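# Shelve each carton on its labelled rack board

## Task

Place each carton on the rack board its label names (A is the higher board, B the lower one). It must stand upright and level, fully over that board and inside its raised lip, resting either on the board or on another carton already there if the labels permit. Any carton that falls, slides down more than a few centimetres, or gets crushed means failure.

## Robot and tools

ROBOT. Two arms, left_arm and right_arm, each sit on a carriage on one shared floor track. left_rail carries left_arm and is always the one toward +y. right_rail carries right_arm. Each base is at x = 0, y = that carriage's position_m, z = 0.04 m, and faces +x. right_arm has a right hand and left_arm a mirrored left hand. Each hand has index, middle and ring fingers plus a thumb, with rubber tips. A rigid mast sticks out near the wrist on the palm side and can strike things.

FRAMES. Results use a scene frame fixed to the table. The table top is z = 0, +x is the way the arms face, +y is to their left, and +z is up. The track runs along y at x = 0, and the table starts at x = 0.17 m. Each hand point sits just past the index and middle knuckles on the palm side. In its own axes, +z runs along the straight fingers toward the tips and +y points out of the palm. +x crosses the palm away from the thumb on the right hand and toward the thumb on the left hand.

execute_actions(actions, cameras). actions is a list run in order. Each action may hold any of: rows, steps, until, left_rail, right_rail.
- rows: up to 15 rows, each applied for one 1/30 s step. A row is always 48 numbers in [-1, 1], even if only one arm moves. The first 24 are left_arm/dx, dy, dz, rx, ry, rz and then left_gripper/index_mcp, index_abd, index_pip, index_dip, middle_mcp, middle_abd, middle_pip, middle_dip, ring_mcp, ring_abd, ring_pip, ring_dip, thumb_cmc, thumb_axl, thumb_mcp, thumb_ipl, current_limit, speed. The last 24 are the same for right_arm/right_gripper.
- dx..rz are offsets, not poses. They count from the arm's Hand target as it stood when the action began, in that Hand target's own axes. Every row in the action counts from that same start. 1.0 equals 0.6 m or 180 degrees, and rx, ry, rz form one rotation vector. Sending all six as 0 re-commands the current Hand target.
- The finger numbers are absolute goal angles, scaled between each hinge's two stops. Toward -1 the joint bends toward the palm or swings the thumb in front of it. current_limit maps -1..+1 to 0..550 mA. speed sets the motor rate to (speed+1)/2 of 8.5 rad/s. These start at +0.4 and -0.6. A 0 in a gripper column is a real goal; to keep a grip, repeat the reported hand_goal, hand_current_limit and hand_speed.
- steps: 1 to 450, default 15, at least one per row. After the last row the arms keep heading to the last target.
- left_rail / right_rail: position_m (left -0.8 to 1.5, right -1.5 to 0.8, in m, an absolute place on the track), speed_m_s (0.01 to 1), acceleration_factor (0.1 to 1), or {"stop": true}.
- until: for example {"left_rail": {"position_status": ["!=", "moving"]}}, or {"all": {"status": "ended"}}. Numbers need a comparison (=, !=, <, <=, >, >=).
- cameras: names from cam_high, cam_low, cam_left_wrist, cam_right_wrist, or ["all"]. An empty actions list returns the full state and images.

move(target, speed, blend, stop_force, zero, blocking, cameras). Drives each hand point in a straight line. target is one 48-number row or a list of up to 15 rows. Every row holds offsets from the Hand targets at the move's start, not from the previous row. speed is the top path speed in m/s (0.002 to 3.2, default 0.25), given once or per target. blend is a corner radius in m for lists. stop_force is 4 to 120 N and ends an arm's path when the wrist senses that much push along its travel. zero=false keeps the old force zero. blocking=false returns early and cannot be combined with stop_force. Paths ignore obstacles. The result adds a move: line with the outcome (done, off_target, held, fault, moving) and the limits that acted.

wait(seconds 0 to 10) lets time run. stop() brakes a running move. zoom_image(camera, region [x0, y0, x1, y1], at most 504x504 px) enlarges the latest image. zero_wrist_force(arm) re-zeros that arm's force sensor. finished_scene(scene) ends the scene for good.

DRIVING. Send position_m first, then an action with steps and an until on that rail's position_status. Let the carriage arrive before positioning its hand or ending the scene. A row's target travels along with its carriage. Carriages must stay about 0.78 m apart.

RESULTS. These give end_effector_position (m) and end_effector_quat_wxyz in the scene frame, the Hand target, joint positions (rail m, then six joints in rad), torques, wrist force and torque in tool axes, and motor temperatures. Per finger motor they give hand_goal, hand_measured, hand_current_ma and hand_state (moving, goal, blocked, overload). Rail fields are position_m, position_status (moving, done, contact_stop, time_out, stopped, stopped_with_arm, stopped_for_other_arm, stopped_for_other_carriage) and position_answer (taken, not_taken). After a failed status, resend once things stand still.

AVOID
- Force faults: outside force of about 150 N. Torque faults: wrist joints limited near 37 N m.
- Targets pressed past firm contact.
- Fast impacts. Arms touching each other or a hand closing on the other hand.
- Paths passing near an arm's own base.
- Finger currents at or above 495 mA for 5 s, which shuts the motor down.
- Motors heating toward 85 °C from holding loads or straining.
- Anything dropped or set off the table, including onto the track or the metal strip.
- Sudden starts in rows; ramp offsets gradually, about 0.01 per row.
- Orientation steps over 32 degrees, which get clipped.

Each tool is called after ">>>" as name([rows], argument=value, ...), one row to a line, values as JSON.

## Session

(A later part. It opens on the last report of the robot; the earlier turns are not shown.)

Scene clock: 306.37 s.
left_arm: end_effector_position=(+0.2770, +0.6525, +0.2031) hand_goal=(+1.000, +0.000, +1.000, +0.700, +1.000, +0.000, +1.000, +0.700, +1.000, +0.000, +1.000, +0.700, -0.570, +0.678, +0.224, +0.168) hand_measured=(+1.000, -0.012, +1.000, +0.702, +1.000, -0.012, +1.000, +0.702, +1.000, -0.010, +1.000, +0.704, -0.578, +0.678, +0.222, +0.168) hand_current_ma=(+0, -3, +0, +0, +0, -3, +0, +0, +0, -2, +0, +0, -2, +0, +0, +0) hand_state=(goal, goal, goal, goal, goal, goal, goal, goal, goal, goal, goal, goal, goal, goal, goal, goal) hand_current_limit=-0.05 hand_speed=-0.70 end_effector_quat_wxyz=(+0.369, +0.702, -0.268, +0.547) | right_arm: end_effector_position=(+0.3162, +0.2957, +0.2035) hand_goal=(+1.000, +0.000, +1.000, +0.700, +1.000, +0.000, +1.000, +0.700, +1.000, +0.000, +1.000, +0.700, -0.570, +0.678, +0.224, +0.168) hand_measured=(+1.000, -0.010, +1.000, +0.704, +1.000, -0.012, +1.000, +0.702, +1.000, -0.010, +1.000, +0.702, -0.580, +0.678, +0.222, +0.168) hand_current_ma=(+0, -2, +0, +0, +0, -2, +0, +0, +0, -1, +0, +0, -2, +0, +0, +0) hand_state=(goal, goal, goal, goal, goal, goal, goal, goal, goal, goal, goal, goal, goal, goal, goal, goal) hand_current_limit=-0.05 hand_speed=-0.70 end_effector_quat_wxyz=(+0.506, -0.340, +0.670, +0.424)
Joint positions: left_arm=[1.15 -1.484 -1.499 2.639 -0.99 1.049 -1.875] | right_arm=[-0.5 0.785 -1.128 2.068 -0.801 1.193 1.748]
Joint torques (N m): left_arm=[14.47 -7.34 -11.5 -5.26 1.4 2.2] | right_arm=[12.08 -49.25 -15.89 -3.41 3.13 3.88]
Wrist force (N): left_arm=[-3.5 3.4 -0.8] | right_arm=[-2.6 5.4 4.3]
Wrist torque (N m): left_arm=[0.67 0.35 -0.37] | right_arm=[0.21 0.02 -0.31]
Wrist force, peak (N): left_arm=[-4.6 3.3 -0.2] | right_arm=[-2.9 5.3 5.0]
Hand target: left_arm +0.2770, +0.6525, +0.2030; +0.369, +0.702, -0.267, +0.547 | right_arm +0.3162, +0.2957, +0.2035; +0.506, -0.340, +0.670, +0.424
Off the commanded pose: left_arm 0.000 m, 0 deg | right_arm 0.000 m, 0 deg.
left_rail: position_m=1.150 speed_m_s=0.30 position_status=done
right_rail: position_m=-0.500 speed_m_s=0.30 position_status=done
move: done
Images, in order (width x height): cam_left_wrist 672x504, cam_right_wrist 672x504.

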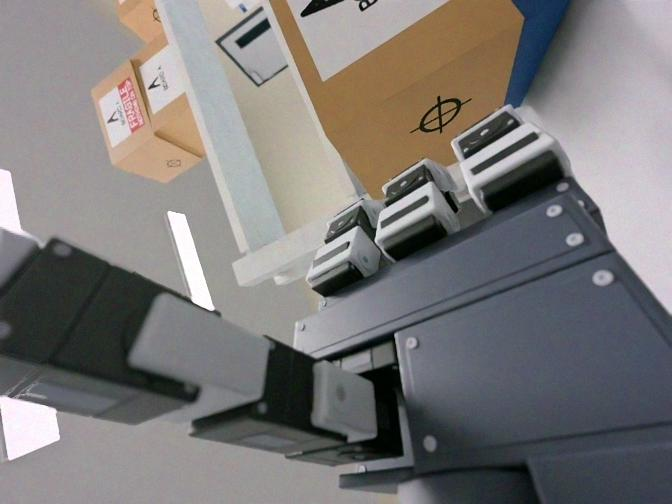

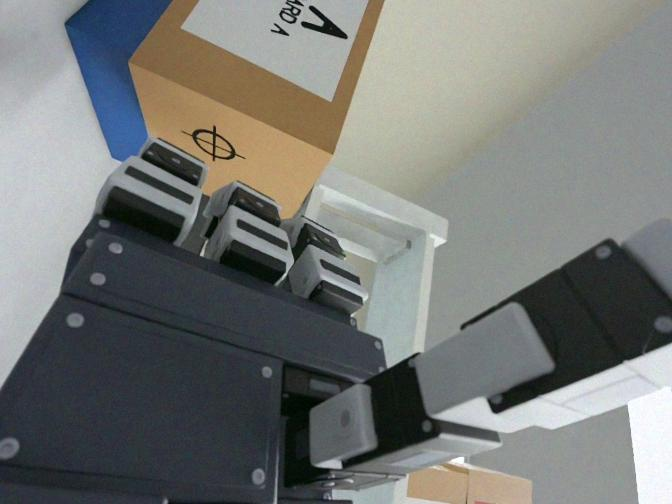

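>>> move(target=[0,0.0583,0.101,0,0,0,1,0,1,0.7,1,0,1,0.7,1,0,1,0.7,-0.571,0.678,0.2247,0.1676,-0.05,-0.7,0,0.0583,0.101,0,0,0,1,0,1,0.7,1,0,1,0.7,1,0,1,0.7,-0.571,0.678,0.2247,0.1676,-0.05,-0.7], speed=0.018, stop_force=5, cameras=["cam_left_wrist","cam_right_wrist"])

Scene clock: 310.60 s.
left_arm: end_effector_position=(+0.2822, +0.6032, +0.2031) hand_goal=(+1.000, +0.000, +1.000, +0.700, +1.000, +0.000, +1.000, +0.700, +1.000, +0.000, +1.000, +0.700, -0.570, +0.678, +0.224, +0.168) hand_measured=(+1.000, -0.010, +1.000, +0.706, +1.000, -0.010, +1.000, +0.702, +1.000, -0.008, +1.000, +0.704, -0.578, +0.678, +0.222, +0.168) hand_current_ma=(+0, -2, +0, +1, +0, -2, +0, +0, +0, -2, +0, +0, -2, +0, +0, +0) hand_state=(goal, goal, goal, goal, goal, goal, goal, goal, goal, goal, goal, goal, goal, goal, goal, goal) hand_current_limit=-0.05 hand_speed=-0.70 end_effector_quat_wxyz=(+0.369, +0.702, -0.267, +0.547) | right_arm: end_effector_position=(+0.3110, +0.3449, +0.2035) hand_goal=(+1.000, +0.000, +1.000, +0.700, +1.000, +0.000, +1.000, +0.700, +1.000, +0.000, +1.000, +0.700, -0.570, +0.678, +0.224, +0.168) hand_measured=(+1.000, -0.008, +1.000, +0.704, +1.000, -0.010, +1.000, +0.702, +1.000, -0.008, +1.000, +0.702, -0.580, +0.678, +0.222, +0.168) hand_current_ma=(+0, -1, +0, +0, +0, -1, +0, +0, +0, -1, +0, +0, -2, +0, +0, +0) hand_state=(goal, goal, goal, goal, goal, goal, goal, goal, goal, goal, goal, goal, goal, goal, goal, goal) hand_current_limit=-0.05 hand_speed=-0.70 end_effector_quat_wxyz=(+0.506, -0.340, +0.670, +0.424)
Joint positions: left_arm=[1.15 -1.481 -1.432 2.554 -0.973 1.052 -1.875] | right_arm=[-0.5 0.847 -1.081 1.983 -0.767 1.254 1.757]
Joint torques (N m): left_arm=[-5.21 -40.72 -12.51 -5.3 -1.38 1.72] | right_arm=[-14.34 -77.01 -17.35 -3.76 -1.93 -3.19]
Wrist force (N): left_arm=[-3.6 3.3 -0.8] | right_arm=[-3.1 5.2 4.0]
Wrist torque (N m): left_arm=[0.69 0.35 -0.40] | right_arm=[0.22 0.07 -0.37]
Wrist force, peak (N): left_arm=[-3.3 2.1 -7.2] | right_arm=[-3.1 5.6 4.5]
Hand target: left_arm +0.2822, +0.6031, +0.2031; +0.369, +0.702, -0.267, +0.547 (not the last commanded pose) | right_arm +0.3110, +0.3449, +0.2035; +0.506, -0.340, +0.670, +0.424 (not the last commanded pose)
Off the commanded pose: left_arm 0.020 m, 0 deg | right_arm 0.020 m, 0 deg.
left_rail: position_m=1.150 speed_m_s=0.30 position_status=done
right_rail: position_m=-0.500 speed_m_s=0.30 position_status=done
move: contact (left_arm, right_arm)
Images, in order (width x height): cam_left_wrist 672x504, cam_right_wrist 672x504.

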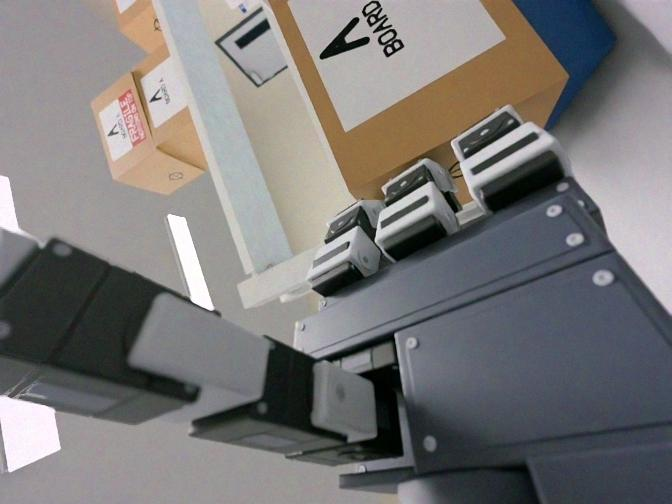

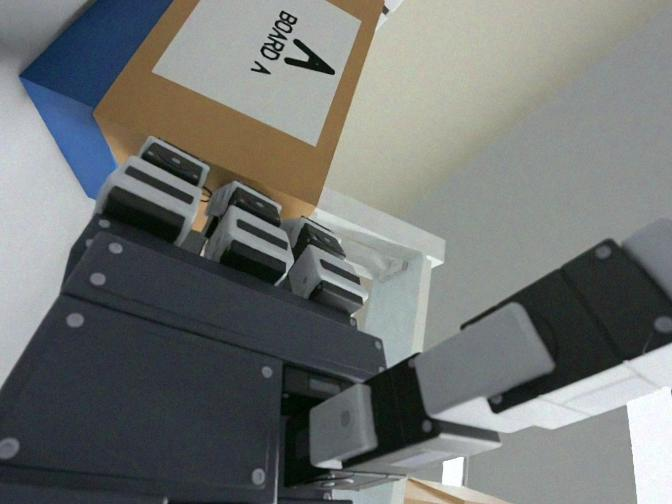

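>>> execute_actions([
  {"rows":[[0,0,0,0,0,0,1,0,1,0.4,1,0,1,0.4,1,0,1,0.4,-0.571,0.678,0.2247,0.1676,-0.05,-0.7,0,0,0,0,0,0,1,0,1,0.4,1,0,1,0.4,1,0,1,0.4,-0.571,0.678,0.2247,0.1676,-0.05,-0.7]],"steps":40},
])

>>> move([
  [0,0.00117,0.00202,0,0,0,1,0,1,0.4,1,0,1,0.4,1,0,1,0.4,-0.571,0.678,0.2247,0.1676,-0.05,-0.7,0,0.00117,0.00202,0,0,0,1,0,1,0.4,1,0,1,0.4,1,0,1,0.4,-0.571,0.678,0.2247,0.1676,-0.05,-0.7],
  [0.032196,0.00864,-0.002294,0,0,0,1,0,1,0.4,1,0,1,0.4,1,0,1,0.4,-0.571,0.678,0.2247,0.1676,-0.05,-0.7,-0.032196,0.00864,-0.002294,0,0,0,1,0,1,0.4,1,0,1,0.4,1,0,1,0.4,-0.571,0.678,0.2247,0.1676,-0.05,-0.7],
], speed=[0.01,0.03], cameras=["cam_right_wrist","cam_left_wrist"])

Scene clock: 313.07 s.
left_arm: end_effector_position=(+0.2822, +0.6032, +0.2031) hand_goal=(+1.000, +0.000, +1.000, +0.400, +1.000, +0.000, +1.000, +0.400, +1.000, +0.000, +1.000, +0.400, -0.570, +0.678, +0.224, +0.168) hand_measured=(+1.002, -0.012, +1.000, +0.638, +1.002, -0.010, +1.002, +0.630, +1.002, -0.008, +1.000, +0.630, -0.578, +0.678, +0.222, +0.168) hand_current_ma=(+0, -3, +0, +261, +0, -2, +0, +261, +0, -2, +0, +261, -2, +0, +0, +0) hand_state=(goal, goal, goal, blocked, goal, goal, goal, blocked, goal, goal, goal, blocked, goal, goal, goal, goal) hand_current_limit=-0.05 hand_speed=-0.70 end_effector_quat_wxyz=(+0.369, +0.702, -0.267, +0.547) | right_arm: end_effector_position=(+0.3110, +0.3449, +0.2035) hand_goal=(+1.000, +0.000, +1.000, +0.400, +1.000, +0.000, +1.000, +0.400, +1.000, +0.000, +1.000, +0.400, -0.570, +0.678, +0.224, +0.168) hand_measured=(+1.002, -0.008, +1.000, +0.636, +1.002, -0.010, +1.000, +0.628, +1.002, -0.008, +1.002, +0.620, -0.580, +0.678, +0.222, +0.168) hand_current_ma=(+0, -1, +0, +261, +0, -1, +0, +261, +0, -1, +0, +261, -2, +0, +0, +0) hand_state=(goal, goal, goal, blocked, goal, goal, goal, blocked, goal, goal, goal, blocked, goal, goal, goal, goal) hand_current_limit=-0.05 hand_speed=-0.70 end_effector_quat_wxyz=(+0.506, -0.340, +0.670, +0.424)
Joint positions: left_arm=[1.15 -1.481 -1.432 2.554 -0.973 1.052 -1.875] | right_arm=[-0.5 0.847 -1.081 1.983 -0.767 1.254 1.757]
Joint torques (N m): left_arm=[-18.11 -40.32 -44.14 -5.38 7.13 0.36] | right_arm=[26.1 -76.49 -49.55 -3.55 -2.09 -3.09]
Wrist force (N): left_arm=[-3.9 -10.6 -25.5] | right_arm=[-2.9 -9.1 -18.4]
Wrist torque (N m): left_arm=[5.38 -0.17 -0.12] | right_arm=[4.94 0.60 -0.76]
Wrist force, peak (N): left_arm=[-3.6 -11.1 -25.7] | right_arm=[-2.7 -9.0 -19.0]
Hand target: left_arm +0.2822, +0.6032, +0.2031; +0.369, +0.702, -0.267, +0.547 | right_arm +0.3110, +0.3449, +0.2035; +0.506, -0.340, +0.670, +0.424
Off the commanded pose: left_arm 0.000 m, 0 deg | right_arm 0.000 m, 0 deg.
left_rail: position_m=1.150 speed_m_s=0.30 position_status=done
right_rail: position_m=-0.500 speed_m_s=0.30 position_status=done

Scene clock: 314.67 s.
left_arm: end_effector_position=(+0.2824, +0.6018, +0.2230) hand_goal=(+1.000, +0.000, +1.000, +0.400, +1.000, +0.000, +1.000, +0.400, +1.000, +0.000, +1.000, +0.400, -0.570, +0.678, +0.224, +0.168) hand_measured=(+1.002, -0.062, +1.002, +0.638, +1.002, -0.060, +1.002, +0.630, +1.002, -0.058, +1.002, +0.630, -0.578, +0.678, +0.222, +0.168) hand_current_ma=(+0, -62, +0, +261, +0, -60, +0, +261, +0, -57, +0, +261, -2, +0, +0, +0) hand_state=(goal, blocked, goal, blocked, goal, blocked, goal, blocked, goal, blocked, goal, blocked, goal, goal, goal, goal) hand_current_limit=-0.05 hand_speed=-0.70 end_effector_quat_wxyz=(+0.369, +0.702, -0.267, +0.547) | right_arm: end_effector_position=(+0.3109, +0.3462, +0.2235) hand_goal=(+1.000, +0.000, +1.000, +0.400, +1.000, +0.000, +1.000, +0.400, +1.000, +0.000, +1.000, +0.400, -0.570, +0.678, +0.224, +0.168) hand_measured=(+1.002, -0.062, +1.002, +0.636, +1.002, -0.062, +1.002, +0.628, +1.002, -0.058, +1.002, +0.620, -0.580, +0.678, +0.222, +0.168) hand_current_ma=(+0, -45, +0, +261, +0, -45, +0, +261, +0, -42, +0, +261, -2, +0, +0, +0) hand_state=(goal, blocked, goal, blocked, goal, blocked, goal, blocked, goal, blocked, goal, blocked, goal, goal, goal, goal) hand_current_limit=-0.05 hand_speed=-0.70 end_effector_quat_wxyz=(+0.506, -0.340, +0.670, +0.424)
Joint positions: left_arm=[1.15 -1.481 -1.481 2.541 -0.91 1.052 -1.875] | right_arm=[-0.5 0.849 -1.107 1.975 -0.732 1.256 1.757]
Joint torques (N m): left_arm=[-7.19 -44.39 -59.81 -4.8 11.31 -0.17] | right_arm=[30.16 -86.24 -63.32 -5.24 -8.21 2.63]
Wrist force (N): left_arm=[-11.5 -21.3 -38.0] | right_arm=[5.1 -18.8 -31.3]
Wrist torque (N m): left_arm=[8.05 -1.46 -0.89] | right_arm=[7.60 1.79 0.04]
Wrist force, peak (N): left_arm=[-3.4 -19.8 -44.1] | right_arm=[-3.4 -16.6 -38.6]
Hand target: left_arm +0.2824, +0.6018, +0.2231; +0.369, +0.702, -0.267, +0.547 | right_arm +0.3109, +0.3462, +0.2235; +0.506, -0.340, +0.670, +0.424
Off the commanded pose: left_arm 0.000 m, 0 deg | right_arm 0.000 m, 0 deg.
left_rail: position_m=1.150 speed_m_s=0.30 position_status=done
right_rail: position_m=-0.500 speed_m_s=0.30 position_status=done
move: done
Images, in order (width x height): cam_left_wrist 672x504, cam_right_wrist 672x504.

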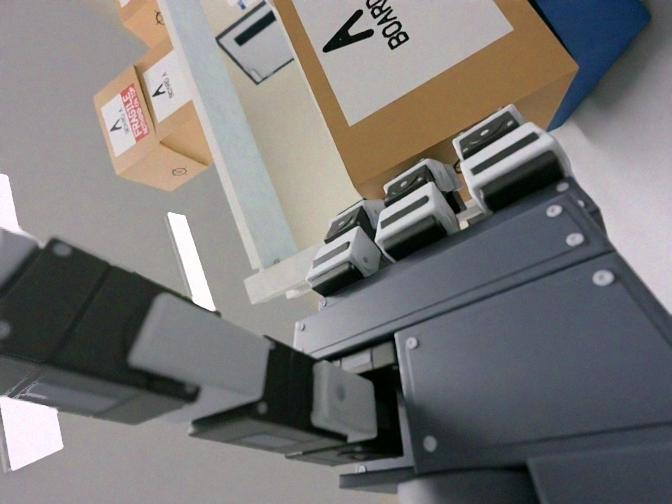

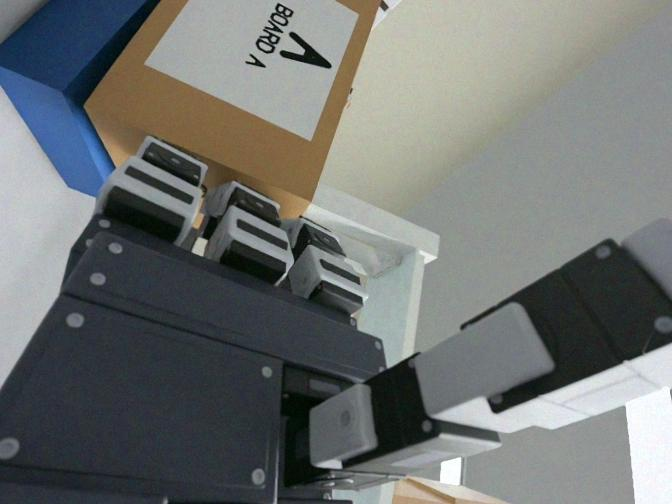

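>>> move([
  [-0.033,-0.00766,0.00442,0,0,0,1,0,1,0.4,1,0,1,0.4,1,0,1,0.4,-0.571,0.678,0.2247,0.1676,-0.05,-0.7,0.033,-0.00766,0.00442,0,0,0,1,0,1,0.4,1,0,1,0.4,1,0,1,0.4,-0.571,0.678,0.2247,0.1676,-0.05,-0.7],
  [-0.033,-0.00766,0.00442,0,0,0,1,0,1,0.7,1,0,1,0.7,1,0,1,0.7,-0.571,0.678,0.2247,0.1676,-0.05,-0.7,0.033,-0.00766,0.00442,0,0,0,1,0,1,0.7,1,0,1,0.7,1,0,1,0.7,-0.571,0.678,0.2247,0.1676,-0.05,-0.7],
  [-0.033,-0.02849,-0.03166,0,0,0,1,0,1,0.7,1,0,1,0.7,1,0,1,0.7,-0.571,0.678,0.2247,0.1676,-0.05,-0.7,0.033,-0.02849,-0.03166,0,0,0,1,0,1,0.7,1,0,1,0.7,1,0,1,0.7,-0.571,0.678,0.2247,0.1676,-0.05,-0.7],
  [-0.033,-0.02849,-0.03166,0,0,0,1,0,1,0.7,1,0,1,0.7,1,0,1,0.7,-0.571,0.678,0.2247,0.1676,-0.05,-0.7,-0.36945,0.06489,-0.08559,0,0,0,1,0,1,0.7,1,0,1,0.7,1,0,1,0.7,-0.571,0.678,0.2247,0.1676,-0.05,-0.7],
  [-0.033,-0.02849,-0.03166,0,0,0,1,0,1,0.7,1,0,1,0.7,1,0,1,0.7,-0.571,0.678,0.2247,0.1676,-0.05,-0.7,-0.35592,-0.14001,-0.54145,0,0,0,1,0,1,0.7,1,0,1,0.7,1,0,1,0.7,-0.571,0.678,0.2247,0.1676,-0.05,-0.7],
], speed=[0.02,0.01,0.03,0.2,0.2], blend=[0,0,0,0.04,0])

>>> execute_actions([
  {"right_rail":{"position_m":-0.2},"steps":90,"until":{"right_rail":{"position_status":["!=","moving"]}}},
], cameras=["cam_high","cam_left_wrist","cam_right_wrist"])

Scene clock: 332.93 s.
left_arm: end_effector_position=(+0.2797, +0.6266, +0.2025) hand_goal=(+1.000, +0.000, +1.000, +0.700, +1.000, +0.000, +1.000, +0.700, +1.000, +0.000, +1.000, +0.700, -0.570, +0.678, +0.224, +0.168) hand_measured=(+1.000, -0.006, +1.000, +0.702, +1.000, -0.006, +1.000, +0.702, +1.000, -0.004, +1.000, +0.704, -0.578, +0.678, +0.222, +0.168) hand_current_ma=(+0, -1, +0, +0, +0, -1, +0, +0, +0, -1, +0, +0, -2, +0, +0, +0) hand_state=(goal, goal, goal, goal, goal, goal, goal, goal, goal, goal, goal, goal, goal, goal, goal, goal) hand_current_limit=-0.05 hand_speed=-0.70 end_effector_quat_wxyz=(+0.369, +0.702, -0.267, +0.547) | right_arm: end_effector_position=(+0.3133, +0.0212, +0.4526) hand_goal=(+1.000, +0.000, +1.000, +0.700, +1.000, +0.000, +1.000, +0.700, +1.000, +0.000, +1.000, +0.700, -0.570, +0.678, +0.224, +0.168) hand_measured=(+1.000, -0.004, +1.000, +0.704, +1.000, -0.004, +1.000, +0.702, +1.000, -0.002, +1.000, +0.702, -0.580, +0.678, +0.222, +0.168) hand_current_ma=(+0, +0, +0, +0, +0, +0, +0, +0, +0, +0, +0, +0, -2, +0, +0, +0) hand_state=(goal, goal, goal, goal, goal, goal, goal, goal, goal, goal, goal, goal, goal, goal, goal, goal) hand_current_limit=-0.05 hand_speed=-0.70 end_effector_quat_wxyz=(+0.506, -0.340, +0.670, +0.424)
Joint positions: left_arm=[1.15 -1.482 -1.461 2.595 -0.984 1.051 -1.875] | right_arm=[-0.5 0.273 -1.802 2.267 -0.262 0.687 1.641]
Joint torques (N m): left_arm=[-18.91 -38.22 -11.89 -5.29 -1.5 -1.82] | right_arm=[-13.04 -29.23 -27.74 1.44 -3.24 -3.55]
Wrist force (N): left_arm=[-4.3 5.4 -0.3] | right_arm=[-3.1 2.8 4.2]
Wrist torque (N m): left_arm=[0.88 0.46 -0.49] | right_arm=[-0.11 0.06 -0.27]
Wrist force, peak (N): left_arm=[-2.5 -21.6 -47.1] | right_arm=[-3.8 -17.3 -40.2]
Hand target: left_arm +0.2797, +0.6266, +0.2025; +0.369, +0.702, -0.267, +0.547 | right_arm +0.3133, +0.0211, +0.4526; +0.506, -0.340, +0.670, +0.424
Off the commanded pose: left_arm 0.000 m, 0 deg | right_arm 0.000 m, 0 deg.
left_rail: position_m=1.150 speed_m_s=0.30 position_status=done
right_rail: position_m=-0.500 speed_m_s=0.30 position_status=done
move: done

Scene clock: 334.57 s.
left_arm: end_effector_position=(+0.2797, +0.6266, +0.2025) hand_goal=(+1.000, +0.000, +1.000, +0.700, +1.000, +0.000, +1.000, +0.700, +1.000, +0.000, +1.000, +0.700, -0.570, +0.678, +0.224, +0.168) hand_measured=(+1.000, -0.006, +1.000, +0.702, +1.000, -0.006, +1.000, +0.702, +1.000, -0.004, +1.000, +0.704, -0.578, +0.678, +0.222, +0.168) hand_current_ma=(+0, -1, +0, +0, +0, -1, +0, +0, +0, -1, +0, +0, -2, +0, +0, +0) hand_state=(goal, goal, goal, goal, goal, goal, goal, goal, goal, goal, goal, goal, goal, goal, goal, goal) hand_current_limit=-0.05 hand_speed=-0.70 end_effector_quat_wxyz=(+0.369, +0.702, -0.267, +0.547) | right_arm: end_effector_position=(+0.3133, +0.3211, +0.4526) hand_goal=(+1.000, +0.000, +1.000, +0.700, +1.000, +0.000, +1.000, +0.700, +1.000, +0.000, +1.000, +0.700, -0.570, +0.678, +0.224, +0.168) hand_measured=(+1.000, -0.004, +1.000, +0.704, +1.000, -0.004, +1.000, +0.702, +1.000, -0.002, +1.000, +0.702, -0.580, +0.678, +0.222, +0.168) hand_current_ma=(+0, +0, +0, +0, +0, +0, +0, +0, +0, +0, +0, +0, -2, +0, +0, +0) hand_state=(goal, goal, goal, goal, goal, goal, goal, goal, goal, goal, goal, goal, goal, goal, goal, goal) hand_current_limit=-0.05 hand_speed=-0.70 end_effector_quat_wxyz=(+0.506, -0.340, +0.670, +0.424)
Joint positions: left_arm=[1.15 -1.482 -1.461 2.595 -0.984 1.051 -1.875] | right_arm=[-0.2 0.273 -1.802 2.267 -0.262 0.687 1.641]
Joint torques (N m): left_arm=[-18.17 -38.9 -12.55 -5.07 -1.49 -1.73] | right_arm=[-13.12 -22.24 -38.25 -1.68 -2.68 -3.43]
Wrist force (N): left_arm=[-4.0 5.1 -0.6] | right_arm=[-3.3 3.2 4.5]
Wrist torque (N m): left_arm=[0.86 0.42 -0.46] | right_arm=[-0.09 0.09 -0.28]
Wrist force, peak (N): left_arm=[-4.4 5.5 -0.2] | right_arm=[-3.7 3.8 5.5]
Hand target: left_arm +0.2797, +0.6266, +0.2025; +0.369, +0.702, -0.267, +0.547 | right_arm +0.3133, +0.3211, +0.4526; +0.506, -0.340, +0.670, +0.424
Off the commanded pose: left_arm 0.000 m, 0 deg | right_arm 0.000 m, 0 deg.
left_rail: position_m=1.150 speed_m_s=0.30 position_status=done
right_rail: position_m=-0.200 speed_m_s=0.30 position_status=done
Images, in order (width x height): cam_high 672x504, cam_left_wrist 672x504, cam_right_wrist 672x504.

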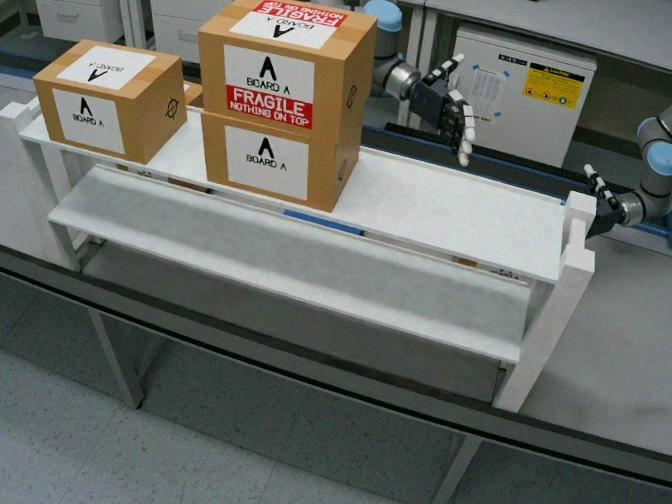

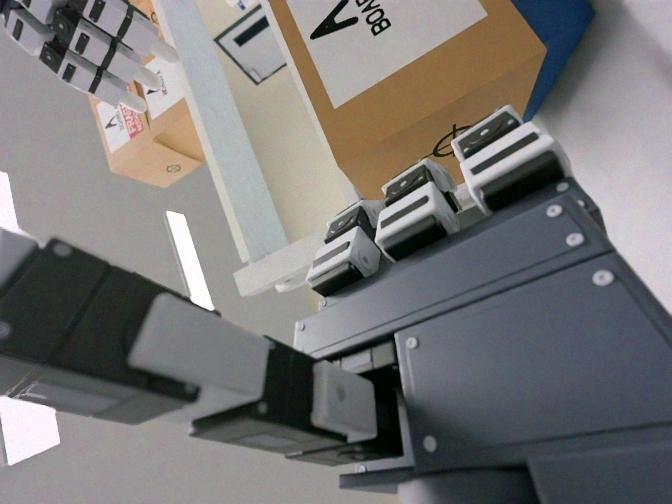

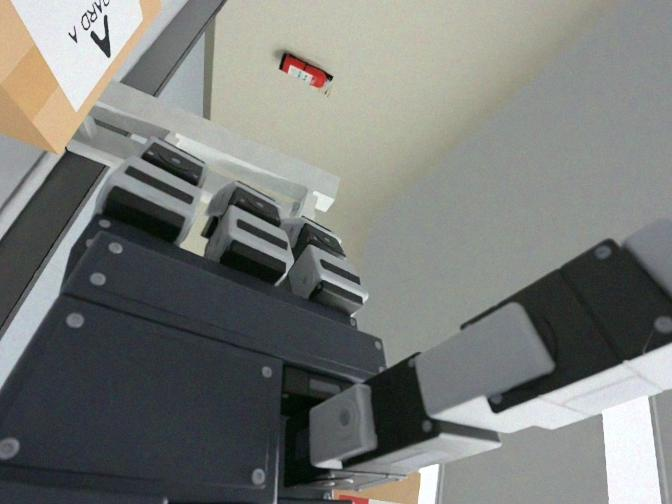

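>>> move(target=[0,0,0,0,0,0,1,0,1,0.7,1,0,1,0.7,1,0,1,0.7,-0.571,0.678,0.2247,0.1676,-0.05,-0.7,0.401,-0.09304,0.05373,0,0,0,1,0,1,0.7,1,0,1,0.7,1,0,1,0.7,-0.571,0.678,0.2247,0.1676,-0.05,-0.7], speed=0.15)

>>> move(target=[0,0.0417,0.0722,0,0,0,1,0,1,0.7,1,0,1,0.7,1,0,1,0.7,-0.571,0.678,0.2247,0.1676,-0.05,-0.7,0,0.0417,0.0722,0,0,0,1,0,1,0.7,1,0,1,0.7,1,0,1,0.7,-0.571,0.678,0.2247,0.1676,-0.05,-0.7], speed=0.018, stop_force=5)

>>> execute_actions([
  {"rows":[[0,0,0,0,0,0,1,0,1,0.4,1,0,1,0.4,1,0,1,0.4,-0.571,0.678,0.2247,0.1676,-0.05,-0.7,0,0,0,0,0,0,1,0,1,0.4,1,0,1,0.4,1,0,1,0.4,-0.571,0.678,0.2247,0.1676,-0.05,-0.7]],"steps":40},
], cameras=["cam_left_wrist","cam_right_wrist"])

Scene clock: 340.73 s.
left_arm: end_effector_position=(+0.2797, +0.6266, +0.2025) hand_goal=(+1.000, +0.000, +1.000, +0.700, +1.000, +0.000, +1.000, +0.700, +1.000, +0.000, +1.000, +0.700, -0.570, +0.678, +0.224, +0.168) hand_measured=(+1.000, -0.006, +1.000, +0.702, +1.000, -0.006, +1.000, +0.702, +1.000, -0.004, +1.000, +0.704, -0.578, +0.678, +0.222, +0.168) hand_current_ma=(+0, -1, +0, +0, +0, -1, +0, +0, +0, -1, +0, +0, -2, +0, +0, +0) hand_state=(goal, goal, goal, goal, goal, goal, goal, goal, goal, goal, goal, goal, goal, goal, goal, goal) hand_current_limit=-0.05 hand_speed=-0.70 end_effector_quat_wxyz=(+0.369, +0.702, -0.267, +0.547) | right_arm: end_effector_position=(+0.3134, +0.3214, +0.2036) hand_goal=(+1.000, +0.000, +1.000, +0.700, +1.000, +0.000, +1.000, +0.700, +1.000, +0.000, +1.000, +0.700, -0.570, +0.678, +0.224, +0.168) hand_measured=(+1.000, -0.004, +1.000, +0.704, +1.000, -0.004, +1.000, +0.702, +1.000, -0.002, +1.000, +0.702, -0.580, +0.678, +0.222, +0.168) hand_current_ma=(+0, +0, +0, +0, +0, +0, +0, +0, +0, +0, +0, +0, -2, +0, +0, +0) hand_state=(goal, goal, goal, goal, goal, goal, goal, goal, goal, goal, goal, goal, goal, goal, goal, goal) hand_current_limit=-0.05 hand_speed=-0.70 end_effector_quat_wxyz=(+0.506, -0.340, +0.670, +0.424)
Joint positions: left_arm=[1.15 -1.482 -1.461 2.595 -0.984 1.051 -1.875] | right_arm=[-0.2 0.273 -1.383 2.489 -0.903 0.688 1.641]
Joint torques (N m): left_arm=[-18.36 -38.04 -12.28 -4.8 -1.34 -1.79] | right_arm=[12.19 -24.37 -8.71 -2.29 2.3 3.45]
Wrist force (N): left_arm=[-4.2 5.1 -0.4] | right_arm=[-2.7 2.7 4.2]
Wrist torque (N m): left_arm=[0.84 0.45 -0.48] | right_arm=[-0.13 0.02 -0.23]
Wrist force, peak (N): left_arm=[-4.2 5.8 -0.6] | right_arm=[-4.3 3.3 4.4]
Hand target: left_arm +0.2797, +0.6266, +0.2025; +0.369, +0.702, -0.267, +0.547 | right_arm +0.3134, +0.3214, +0.2036; +0.506, -0.340, +0.670, +0.424
Off the commanded pose: left_arm 0.000 m, 0 deg | right_arm 0.000 m, 0 deg.
left_rail: position_m=1.150 speed_m_s=0.30 position_status=done
right_rail: position_m=-0.200 speed_m_s=0.30 position_status=done
move: done

Scene clock: 343.13 s.
left_arm: end_effector_position=(+0.2823, +0.6025, +0.2026) hand_goal=(+1.000, +0.000, +1.000, +0.700, +1.000, +0.000, +1.000, +0.700, +1.000, +0.000, +1.000, +0.700, -0.570, +0.678, +0.224, +0.168) hand_measured=(+1.000, -0.004, +1.000, +0.706, +1.000, -0.004, +1.000, +0.704, +1.000, -0.002, +1.000, +0.704, -0.578, +0.678, +0.222, +0.168) hand_current_ma=(+0, -1, +0, +2, +0, +0, +0, +0, +0, +0, +0, +0, -2, +0, +0, +0) hand_state=(goal, goal, goal, goal, goal, goal, goal, goal, goal, goal, goal, goal, goal, goal, goal, goal) hand_current_limit=-0.05 hand_speed=-0.70 end_effector_quat_wxyz=(+0.369, +0.702, -0.267, +0.547) | right_arm: end_effector_position=(+0.3109, +0.3454, +0.2036) hand_goal=(+1.000, +0.000, +1.000, +0.700, +1.000, +0.000, +1.000, +0.700, +1.000, +0.000, +1.000, +0.700, -0.570, +0.678, +0.224, +0.168) hand_measured=(+1.000, -0.002, +1.000, +0.704, +1.000, -0.002, +1.000, +0.702, +1.000, +0.000, +1.000, +0.702, -0.580, +0.678, +0.222, +0.168) hand_current_ma=(+0, +0, +0, +0, +0, +0, +0, +0, +0, +0, +0, +0, -2, +0, +0, +0) hand_state=(goal, goal, goal, goal, goal, goal, goal, goal, goal, goal, goal, goal, goal, goal, goal, goal) hand_current_limit=-0.05 hand_speed=-0.70 end_effector_quat_wxyz=(+0.506, -0.340, +0.670, +0.424)
Joint positions: left_arm=[1.15 -1.481 -1.43 2.553 -0.974 1.052 -1.875] | right_arm=[-0.2 0.34 -1.366 2.463 -0.909 0.753 1.661]
Joint torques (N m): left_arm=[-6.6 -41.35 -12.16 -5.43 0.38 1.58] | right_arm=[-13.73 -47.46 -9.59 1.01 -1.97 -3]
Wrist force (N): left_arm=[-4.3 4.9 -0.7] | right_arm=[-2.8 3.1 4.2]
Wrist torque (N m): left_arm=[0.92 0.44 -0.50] | right_arm=[-0.07 0.02 -0.42]
Wrist force, peak (N): left_arm=[-3.3 2.8 -8.6] | right_arm=[-3.6 3.2 4.6]
Hand target: left_arm +0.2823, +0.6025, +0.2026; +0.369, +0.702, -0.267, +0.547 (not the last commanded pose) | right_arm +0.3109, +0.3454, +0.2036; +0.506, -0.340, +0.670, +0.424 (not the last commanded pose)
Off the commanded pose: left_arm 0.026 m, 0 deg | right_arm 0.026 m, 0 deg.
left_rail: position_m=1.150 speed_m_s=0.30 position_status=done
right_rail: position_m=-0.200 speed_m_s=0.30 position_status=done
move: contact (left_arm, right_arm)

Scene clock: 344.67 s.
left_arm: end_effector_position=(+0.2823, +0.6025, +0.2026) hand_goal=(+1.000, +0.000, +1.000, +0.400, +1.000, +0.000, +1.000, +0.400, +1.000, +0.000, +1.000, +0.400, -0.570, +0.678, +0.224, +0.168) hand_measured=(+1.002, -0.004, +1.000, +0.660, +1.002, -0.002, +1.002, +0.650, +1.002, -0.002, +1.000, +0.650, -0.578, +0.678, +0.222, +0.168) hand_current_ma=(+0, +0, +0, +261, +0, +0, +0, +261, +0, +0, +0, +261, -2, +0, +0, +0) hand_state=(goal, goal, goal, blocked, goal, goal, goal, blocked, goal, goal, goal, blocked, goal, goal, goal, goal) hand_current_limit=-0.05 hand_speed=-0.70 end_effector_quat_wxyz=(+0.369, +0.702, -0.267, +0.547) | right_arm: end_effector_position=(+0.3108, +0.3453, +0.2036) hand_goal=(+1.000, +0.000, +1.000, +0.400, +1.000, +0.000, +1.000, +0.400, +1.000, +0.000, +1.000, +0.400, -0.570, +0.678, +0.224, +0.168) hand_measured=(+1.002, -0.002, +1.000, +0.648, +1.002, -0.002, +1.000, +0.644, +1.002, -0.002, +1.002, +0.640, -0.580, +0.678, +0.222, +0.168) hand_current_ma=(+0, +0, +0, +261, +0, +0, +0, +261, +0, +0, +0, +261, -2, +0, +0, +0) hand_state=(goal, goal, goal, blocked, goal, goal, goal, blocked, goal, goal, goal, blocked, goal, goal, goal, goal) hand_current_limit=-0.05 hand_speed=-0.70 end_effector_quat_wxyz=(+0.506, -0.340, +0.670, +0.424)
Joint positions: left_arm=[1.15 -1.481 -1.43 2.553 -0.974 1.052 -1.875] | right_arm=[-0.2 0.34 -1.366 2.463 -0.909 0.753 1.661]
Joint torques (N m): left_arm=[-25.68 -39.89 -43.34 -5.28 6.69 0.68] | right_arm=[25.54 -45.9 -29.41 -1.22 -3.67 -3.2]
Wrist force (N): left_arm=[-3.6 -8.3 -23.2] | right_arm=[-3.2 -11.3 -16.7]
Wrist torque (N m): left_arm=[5.25 -0.02 -0.10] | right_arm=[4.47 0.54 -0.84]
Wrist force, peak (N): left_arm=[-3.6 -8.6 -23.5] | right_arm=[-3.6 -11.6 -17.4]
Hand target: left_arm +0.2823, +0.6025, +0.2026; +0.369, +0.702, -0.267, +0.547 | right_arm +0.3109, +0.3454, +0.2036; +0.506, -0.340, +0.670, +0.424
Off the commanded pose: left_arm 0.000 m, 0 deg | right_arm 0.000 m, 0 deg.
left_rail: position_m=1.150 speed_m_s=0.30 position_status=done
right_rail: position_m=-0.200 speed_m_s=0.30 position_status=done
Images, in order (width x height): cam_left_wrist 672x504, cam_right_wrist 672x504.

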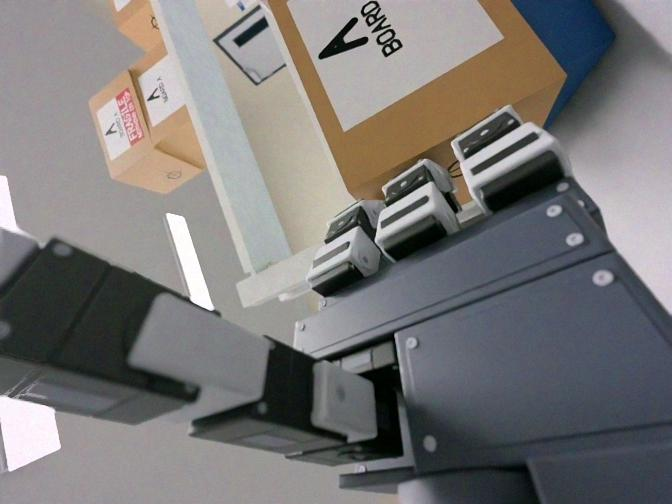

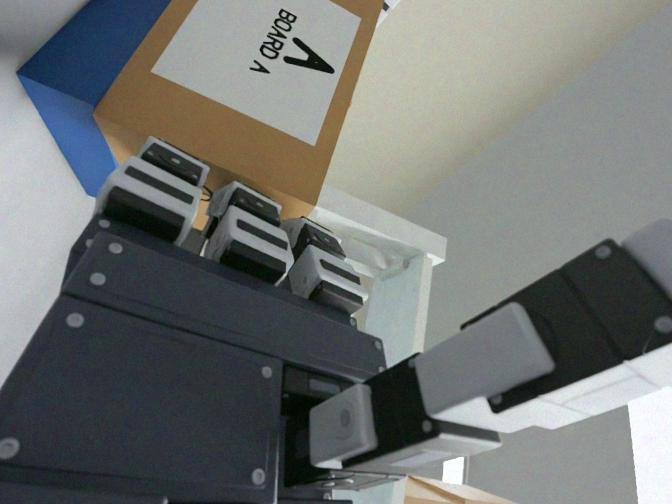

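>>> move([
  [0,0.00117,0.00202,0,0,0,1,0,1,0.4,1,0,1,0.4,1,0,1,0.4,-0.571,0.678,0.2247,0.1676,-0.05,-0.7,0,0.00117,0.00202,0,0,0,1,0,1,0.4,1,0,1,0.4,1,0,1,0.4,-0.571,0.678,0.2247,0.1676,-0.05,-0.7],
  [0.032196,0.00864,-0.002294,0,0,0,1,0,1,0.4,1,0,1,0.4,1,0,1,0.4,-0.571,0.678,0.2247,0.1676,-0.05,-0.7,-0.032196,0.00864,-0.002294,0,0,0,1,0,1,0.4,1,0,1,0.4,1,0,1,0.4,-0.571,0.678,0.2247,0.1676,-0.05,-0.7],
  [0.41212,0.06047,0.00119,-0.005366,-0.001245,0.000719,1,0,1,0.4,1,0,1,0.4,1,0,1,0.4,-0.571,0.678,0.2247,0.1676,-0.05,-0.7,-0.41019,0.03776,-0.05254,0.005366,-0.001245,0.000719,1,0,1,0.4,1,0,1,0.4,1,0,1,0.4,-0.571,0.678,0.2247,0.1676,-0.05,-0.7],
  [0.82778,0.12798,0.12987,-0.021464,-0.00498,0.002876,1,0,1,0.4,1,0,1,0.4,1,0,1,0.4,-0.571,0.678,0.2247,0.1676,-0.05,-0.7,-0.82007,-0.02085,-0.18541,0.021464,-0.00498,0.002876,1,0,1,0.4,1,0,1,0.4,1,0,1,0.4,-0.571,0.678,0.2247,0.1676,-0.05,-0.7],
  [0.8981,-0.08096,0.29298,-0.032197,-0.00747,0.004313,1,0,1,0.4,1,0,1,0.4,1,0,1,0.4,-0.571,0.678,0.2247,0.1676,-0.05,-0.7,-0.88656,-0.25354,-0.09209,0.032197,-0.00747,0.004313,1,0,1,0.4,1,0,1,0.4,1,0,1,0.4,-0.571,0.678,0.2247,0.1676,-0.05,-0.7],
], speed=[0.01,0.03,0.12,0.12,0.12], blend=[0,0,0.05,0.05,0], cameras=["cam_high","cam_left_wrist","cam_right_wrist"])

Scene clock: 355.00 s.
left_arm: end_effector_position=(+0.5597, +0.5034, +0.6892) hand_goal=(+1.000, +0.000, +1.000, +0.400, +1.000, +0.000, +1.000, +0.400, +1.000, +0.000, +1.000, +0.400, -0.570, +0.678, +0.224, +0.168) hand_measured=(+1.002, -0.064, +1.002, +0.660, +1.002, -0.062, +1.002, +0.650, +1.002, -0.060, +1.002, +0.656, -0.578, +0.678, +0.222, +0.168) hand_current_ma=(+0, -66, +0, +261, +0, -63, +0, +261, +0, -60, +0, +261, -2, +0, +0, +0) hand_state=(goal, blocked, goal, blocked, goal, blocked, goal, blocked, goal, blocked, goal, blocked, goal, goal, goal, goal) hand_current_limit=-0.05 hand_speed=-0.70 end_effector_quat_wxyz=(+0.397, +0.687, -0.304, +0.527) | right_arm: end_effector_position=(+0.5605, +0.2463, +0.6904) hand_goal=(+1.000, +0.000, +1.000, +0.400, +1.000, +0.000, +1.000, +0.400, +1.000, +0.000, +1.000, +0.400, -0.570, +0.678, +0.224, +0.168) hand_measured=(+1.002, -0.066, +1.002, +0.644, +1.002, -0.068, +1.002, +0.644, +1.002, -0.066, +1.002, +0.640, -0.580, +0.678, +0.222, +0.168) hand_current_ma=(+0, -53, +0, +261, +0, -54, +0, +261, +0, -51, +0, +261, -2, +0, +0, +0) hand_state=(goal, blocked, goal, blocked, goal, blocked, goal, blocked, goal, blocked, goal, blocked, goal, goal, goal, goal) hand_current_limit=-0.05 hand_speed=-0.70 end_effector_quat_wxyz=(+0.528, -0.304, +0.687, +0.397)
Joint positions: left_arm=[1.15 -0.934 -1.473 1.528 0.076 1.698 -1.783] | right_arm=[-0.2 0.032 -1.618 1.68 0.184 0.555 1.589]
Joint torques (N m): left_arm=[-13.31 -27.91 -63.02 -3.51 11.1 2.97] | right_arm=[28.68 -31.57 -60.47 -4.19 -3.98 3.38]
Wrist force (N): left_arm=[-10.0 -15.2 -31.0] | right_arm=[5.3 -16.6 -25.0]
Wrist torque (N m): left_arm=[7.00 -0.79 -0.93] | right_arm=[6.03 2.31 0.26]
Wrist force, peak (N): left_arm=[-11.3 -21.1 -40.5] | right_arm=[-3.6 -18.2 -37.4]
Hand target: left_arm +0.5598, +0.5034, +0.6892; +0.397, +0.687, -0.304, +0.527 | right_arm +0.5605, +0.2464, +0.6904; +0.528, -0.304, +0.687, +0.397
Off the commanded pose: left_arm 0.000 m, 0 deg | right_arm 0.000 m, 0 deg.
left_rail: position_m=1.150 speed_m_s=0.30 position_status=done
right_rail: position_m=-0.200 speed_m_s=0.30 position_status=done
move: done
Images, in order (width x height): cam_high 672x504, cam_left_wrist 672x504, cam_right_wrist 672x504.

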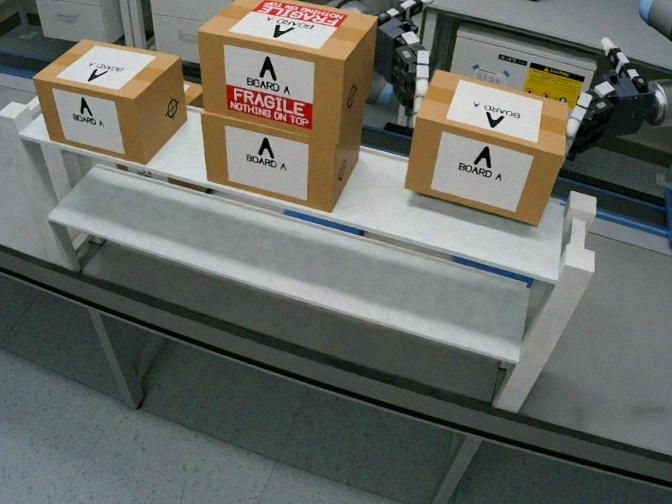

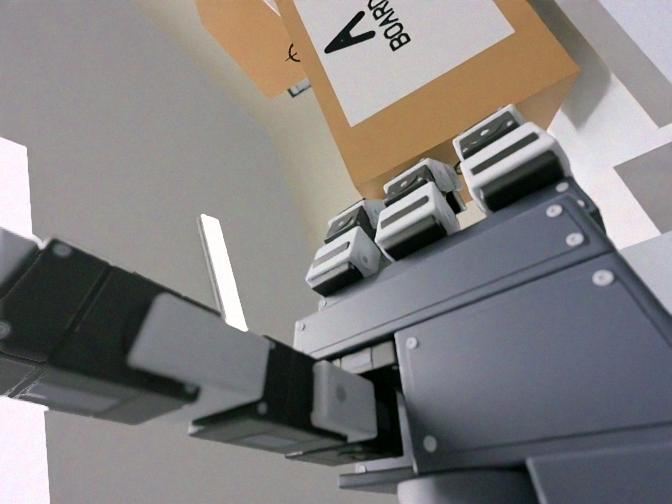

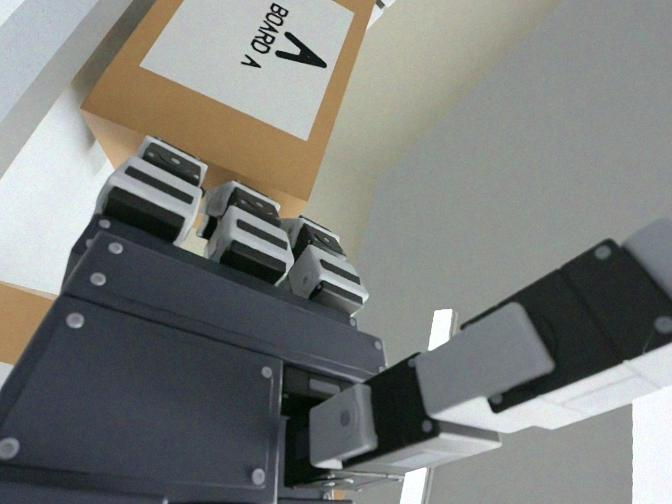

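>>> zoom_image(camera="cam_high", region=[380, 60, 600, 260])

Scaled by 2.291 from the camera's 672x504 image, which has a finer 960x720 frame.

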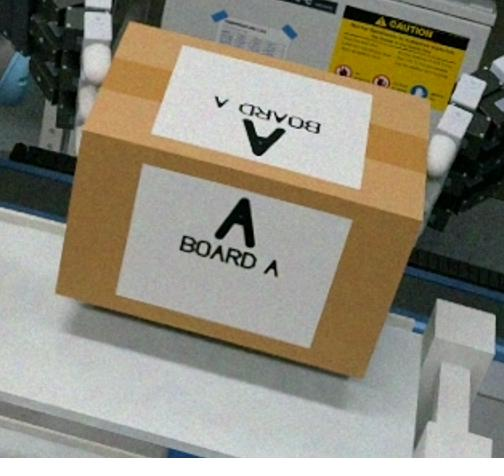

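>>> move([
  [0.02562,-0.08282,0.04782,0,0,0,1,0,1,0.4,1,0,1,0.4,1,0,1,0.4,-0.571,0.678,0.2247,0.1676,-0.05,-0.7,-0.02562,-0.08282,0.04782,0,0,0,1,0,1,0.4,1,0,1,0.4,1,0,1,0.4,-0.571,0.678,0.2247,0.1676,-0.05,-0.7],
  [-0.03072,-0.09589,0.05537,0,0,0,1,0,1,0.4,1,0,1,0.4,1,0,1,0.4,-0.571,0.678,0.2247,0.1676,-0.05,-0.7,0.03072,-0.09589,0.05537,0,0,0,1,0,1,0.4,1,0,1,0.4,1,0,1,0.4,-0.571,0.678,0.2247,0.1676,-0.05,-0.7],
], speed=[0.06,0.05], cameras=["cam_high"])

>>> zoom_image(camera="cam_high", region=[380, 60, 600, 300])

Scene clock: 359.47 s.
left_arm: end_effector_position=(+0.6191, +0.5034, +0.6541) hand_goal=(+1.000, +0.000, +1.000, +0.400, +1.000, +0.000, +1.000, +0.400, +1.000, +0.000, +1.000, +0.400, -0.570, +0.678, +0.224, +0.168) hand_measured=(+1.002, -0.064, +1.002, +0.660, +1.002, -0.062, +1.002, +0.650, +1.002, -0.060, +1.002, +0.656, -0.578, +0.678, +0.222, +0.168) hand_current_ma=(+0, -66, +0, +261, +0, -63, +0, +261, +0, -60, +0, +261, -2, +0, +0, +0) hand_state=(goal, blocked, goal, blocked, goal, blocked, goal, blocked, goal, blocked, goal, blocked, goal, goal, goal, goal) hand_current_limit=-0.05 hand_speed=-0.70 end_effector_quat_wxyz=(+0.397, +0.687, -0.304, +0.527) | right_arm: end_effector_position=(+0.6199, +0.2464, +0.6555) hand_goal=(+1.000, +0.000, +1.000, +0.400, +1.000, +0.000, +1.000, +0.400, +1.000, +0.000, +1.000, +0.400, -0.570, +0.678, +0.224, +0.168) hand_measured=(+1.002, -0.068, +1.002, +0.644, +1.002, -0.070, +1.002, +0.644, +1.002, -0.068, +1.002, +0.640, -0.580, +0.678, +0.222, +0.168) hand_current_ma=(+0, -56, +0, +261, +0, -57, +0, +261, +0, -54, +0, +261, -2, +0, +0, +0) hand_state=(goal, blocked, goal, blocked, goal, blocked, goal, blocked, goal, blocked, goal, blocked, goal, goal, goal, goal) hand_current_limit=-0.05 hand_speed=-0.70 end_effector_quat_wxyz=(+0.528, -0.304, +0.687, +0.397)
Joint positions: left_arm=[1.15 -0.861 -1.387 1.491 0.029 1.77 -1.774] | right_arm=[-0.2 0.029 -1.516 1.639 0.124 0.551 1.587]
Joint torques (N m): left_arm=[-27.78 -38.26 -45 -13.28 7.9 1.08] | right_arm=[35.99 -40.38 -39.33 -4.51 -7.33 3.45]
Wrist force (N): left_arm=[-9.9 -15.2 -30.1] | right_arm=[6.0 -16.0 -25.0]
Wrist torque (N m): left_arm=[6.88 -0.83 -0.94] | right_arm=[6.01 2.21 0.28]
Wrist force, peak (N): left_arm=[-10.1 -15.9 -32.7] | right_arm=[5.6 -16.5 -26.8]
Hand target: left_arm +0.6191, +0.5034, +0.6541; +0.397, +0.687, -0.304, +0.527 | right_arm +0.6200, +0.2464, +0.6555; +0.528, -0.304, +0.687, +0.397
Off the commanded pose: left_arm 0.000 m, 0 deg | right_arm 0.000 m, 0 deg.
left_rail: position_m=1.150 speed_m_s=0.30 position_status=done
right_rail: position_m=-0.200 speed_m_s=0.30 position_status=done
move: done
Images, in order (width x height): cam_high 672x504.

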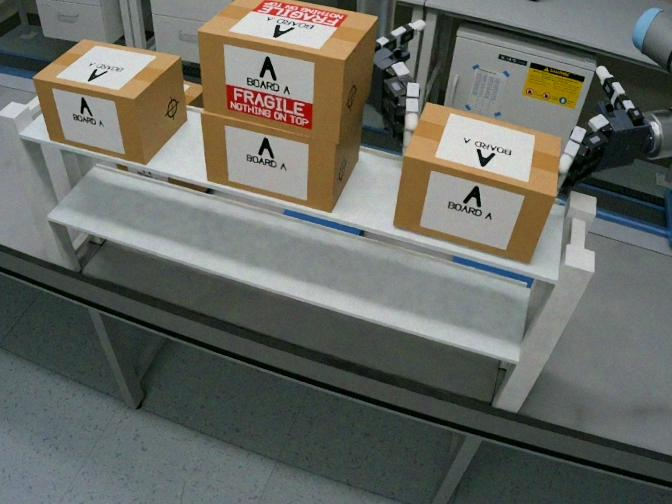

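Scaled by 2.100 from the camera's 672x504 image, which has a finer 960x720 frame.

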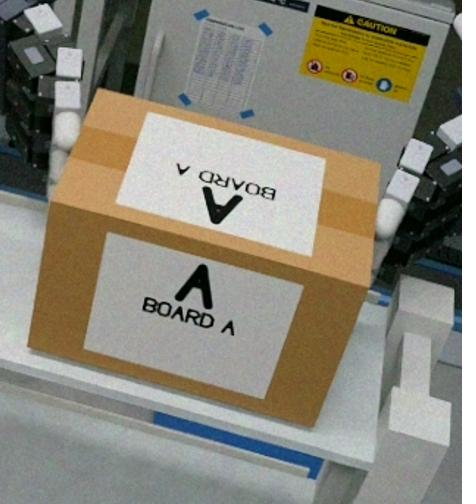

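>>> move([
  [-0.001725,0.005577,-0.00322,0,0,0,1,0,1,0.4,1,0,1,0.4,1,0,1,0.4,-0.571,0.678,0.2247,0.1676,-0.05,-0.7,0.001725,0.005577,-0.00322,0,0,0,1,0,1,0.4,1,0,1,0.4,1,0,1,0.4,-0.571,0.678,0.2247,0.1676,-0.05,-0.7],
  [-0.04197,-0.003763,0.00217,0,0,0,1,0,1,0.4,1,0,1,0.4,1,0,1,0.4,-0.571,0.678,0.2247,0.1676,-0.05,-0.7,0.04197,-0.003763,0.00217,0,0,0,1,0,1,0.4,1,0,1,0.4,1,0,1,0.4,-0.571,0.678,0.2247,0.1676,-0.05,-0.7],
], speed=[0.015,0.01], stop_force=5, cameras=["cam_high"])

>>> zoom_image(camera="cam_high", region=[380, 60, 600, 300])

Scene clock: 364.33 s.
left_arm: end_effector_position=(+0.6151, +0.5034, +0.6444) hand_goal=(+1.000, +0.000, +1.000, +0.400, +1.000, +0.000, +1.000, +0.400, +1.000, +0.000, +1.000, +0.400, -0.570, +0.678, +0.224, +0.168) hand_measured=(+1.002, -0.050, +1.002, +0.660, +1.002, -0.048, +1.002, +0.650, +1.002, -0.046, +1.002, +0.656, -0.578, +0.678, +0.222, +0.168) hand_current_ma=(+0, -41, +0, +261, +0, -39, +0, +261, +0, -37, +0, +261, -2, +0, +0, +0) hand_state=(goal, blocked, goal, blocked, goal, blocked, goal, blocked, goal, blocked, goal, blocked, goal, goal, goal, goal) hand_current_limit=-0.05 hand_speed=-0.70 end_effector_quat_wxyz=(+0.397, +0.687, -0.304, +0.527) | right_arm: end_effector_position=(+0.6160, +0.2464, +0.6463) hand_goal=(+1.000, +0.000, +1.000, +0.400, +1.000, +0.000, +1.000, +0.400, +1.000, +0.000, +1.000, +0.400, -0.570, +0.678, +0.224, +0.168) hand_measured=(+1.002, -0.068, +1.002, +0.644, +1.002, -0.068, +1.002, +0.644, +1.002, -0.068, +1.002, +0.640, -0.580, +0.678, +0.222, +0.168) hand_current_ma=(+0, -56, +0, +261, +0, -57, +0, +261, +0, -54, +0, +261, -2, +0, +0, +0) hand_state=(goal, blocked, goal, blocked, goal, blocked, goal, blocked, goal, blocked, goal, blocked, goal, goal, goal, goal) hand_current_limit=-0.05 hand_speed=-0.70 end_effector_quat_wxyz=(+0.528, -0.304, +0.687, +0.397)
Joint positions: left_arm=[1.15 -0.866 -1.391 1.513 0.01 1.765 -1.774] | right_arm=[-0.2 0.029 -1.521 1.66 0.108 0.552 1.587]
Joint torques (N m): left_arm=[-46.29 -61.04 -58.46 -2.73 5.15 -2.06] | right_arm=[37.26 -58.15 -56.12 1.31 -4.5 3.32]
Wrist force (N): left_arm=[-7.2 -16.0 -32.3] | right_arm=[0.8 -16.6 -26.8]
Wrist torque (N m): left_arm=[7.26 -0.47 -0.28] | right_arm=[6.35 1.36 -0.74]
Wrist force, peak (N): left_arm=[-5.5 -14.2 -34.8] | right_arm=[0.8 -17.0 -27.3]
Hand target: left_arm +0.6151, +0.5034, +0.6444; +0.397, +0.687, -0.304, +0.527 (not the last commanded pose) | right_arm +0.6160, +0.2464, +0.6463; +0.528, -0.304, +0.687, +0.397 (not the last commanded pose)
Off the commanded pose: left_arm 0.015 m, 0 deg | right_arm 0.016 m, 0 deg.
left_rail: position_m=1.150 speed_m_s=0.30 position_status=done
right_rail: position_m=-0.200 speed_m_s=0.30 position_status=done
move: contact (left_arm, right_arm); path passed 1 of 2 targets
Images, in order (width x height): cam_high 672x504.

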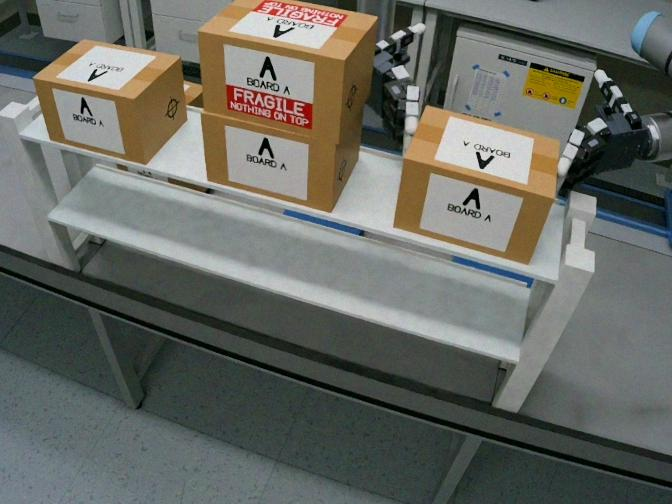

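Scaled by 2.100 from the camera's 672x504 image, which has a finer 960x720 frame.

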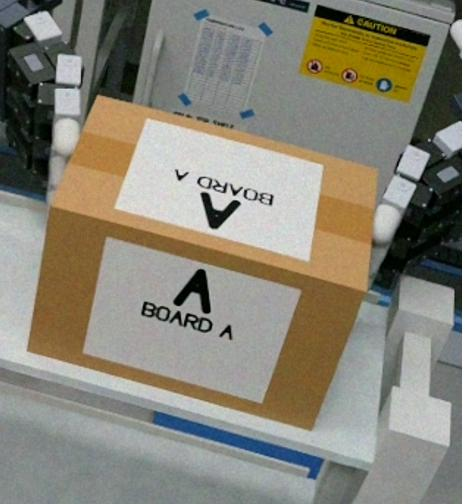

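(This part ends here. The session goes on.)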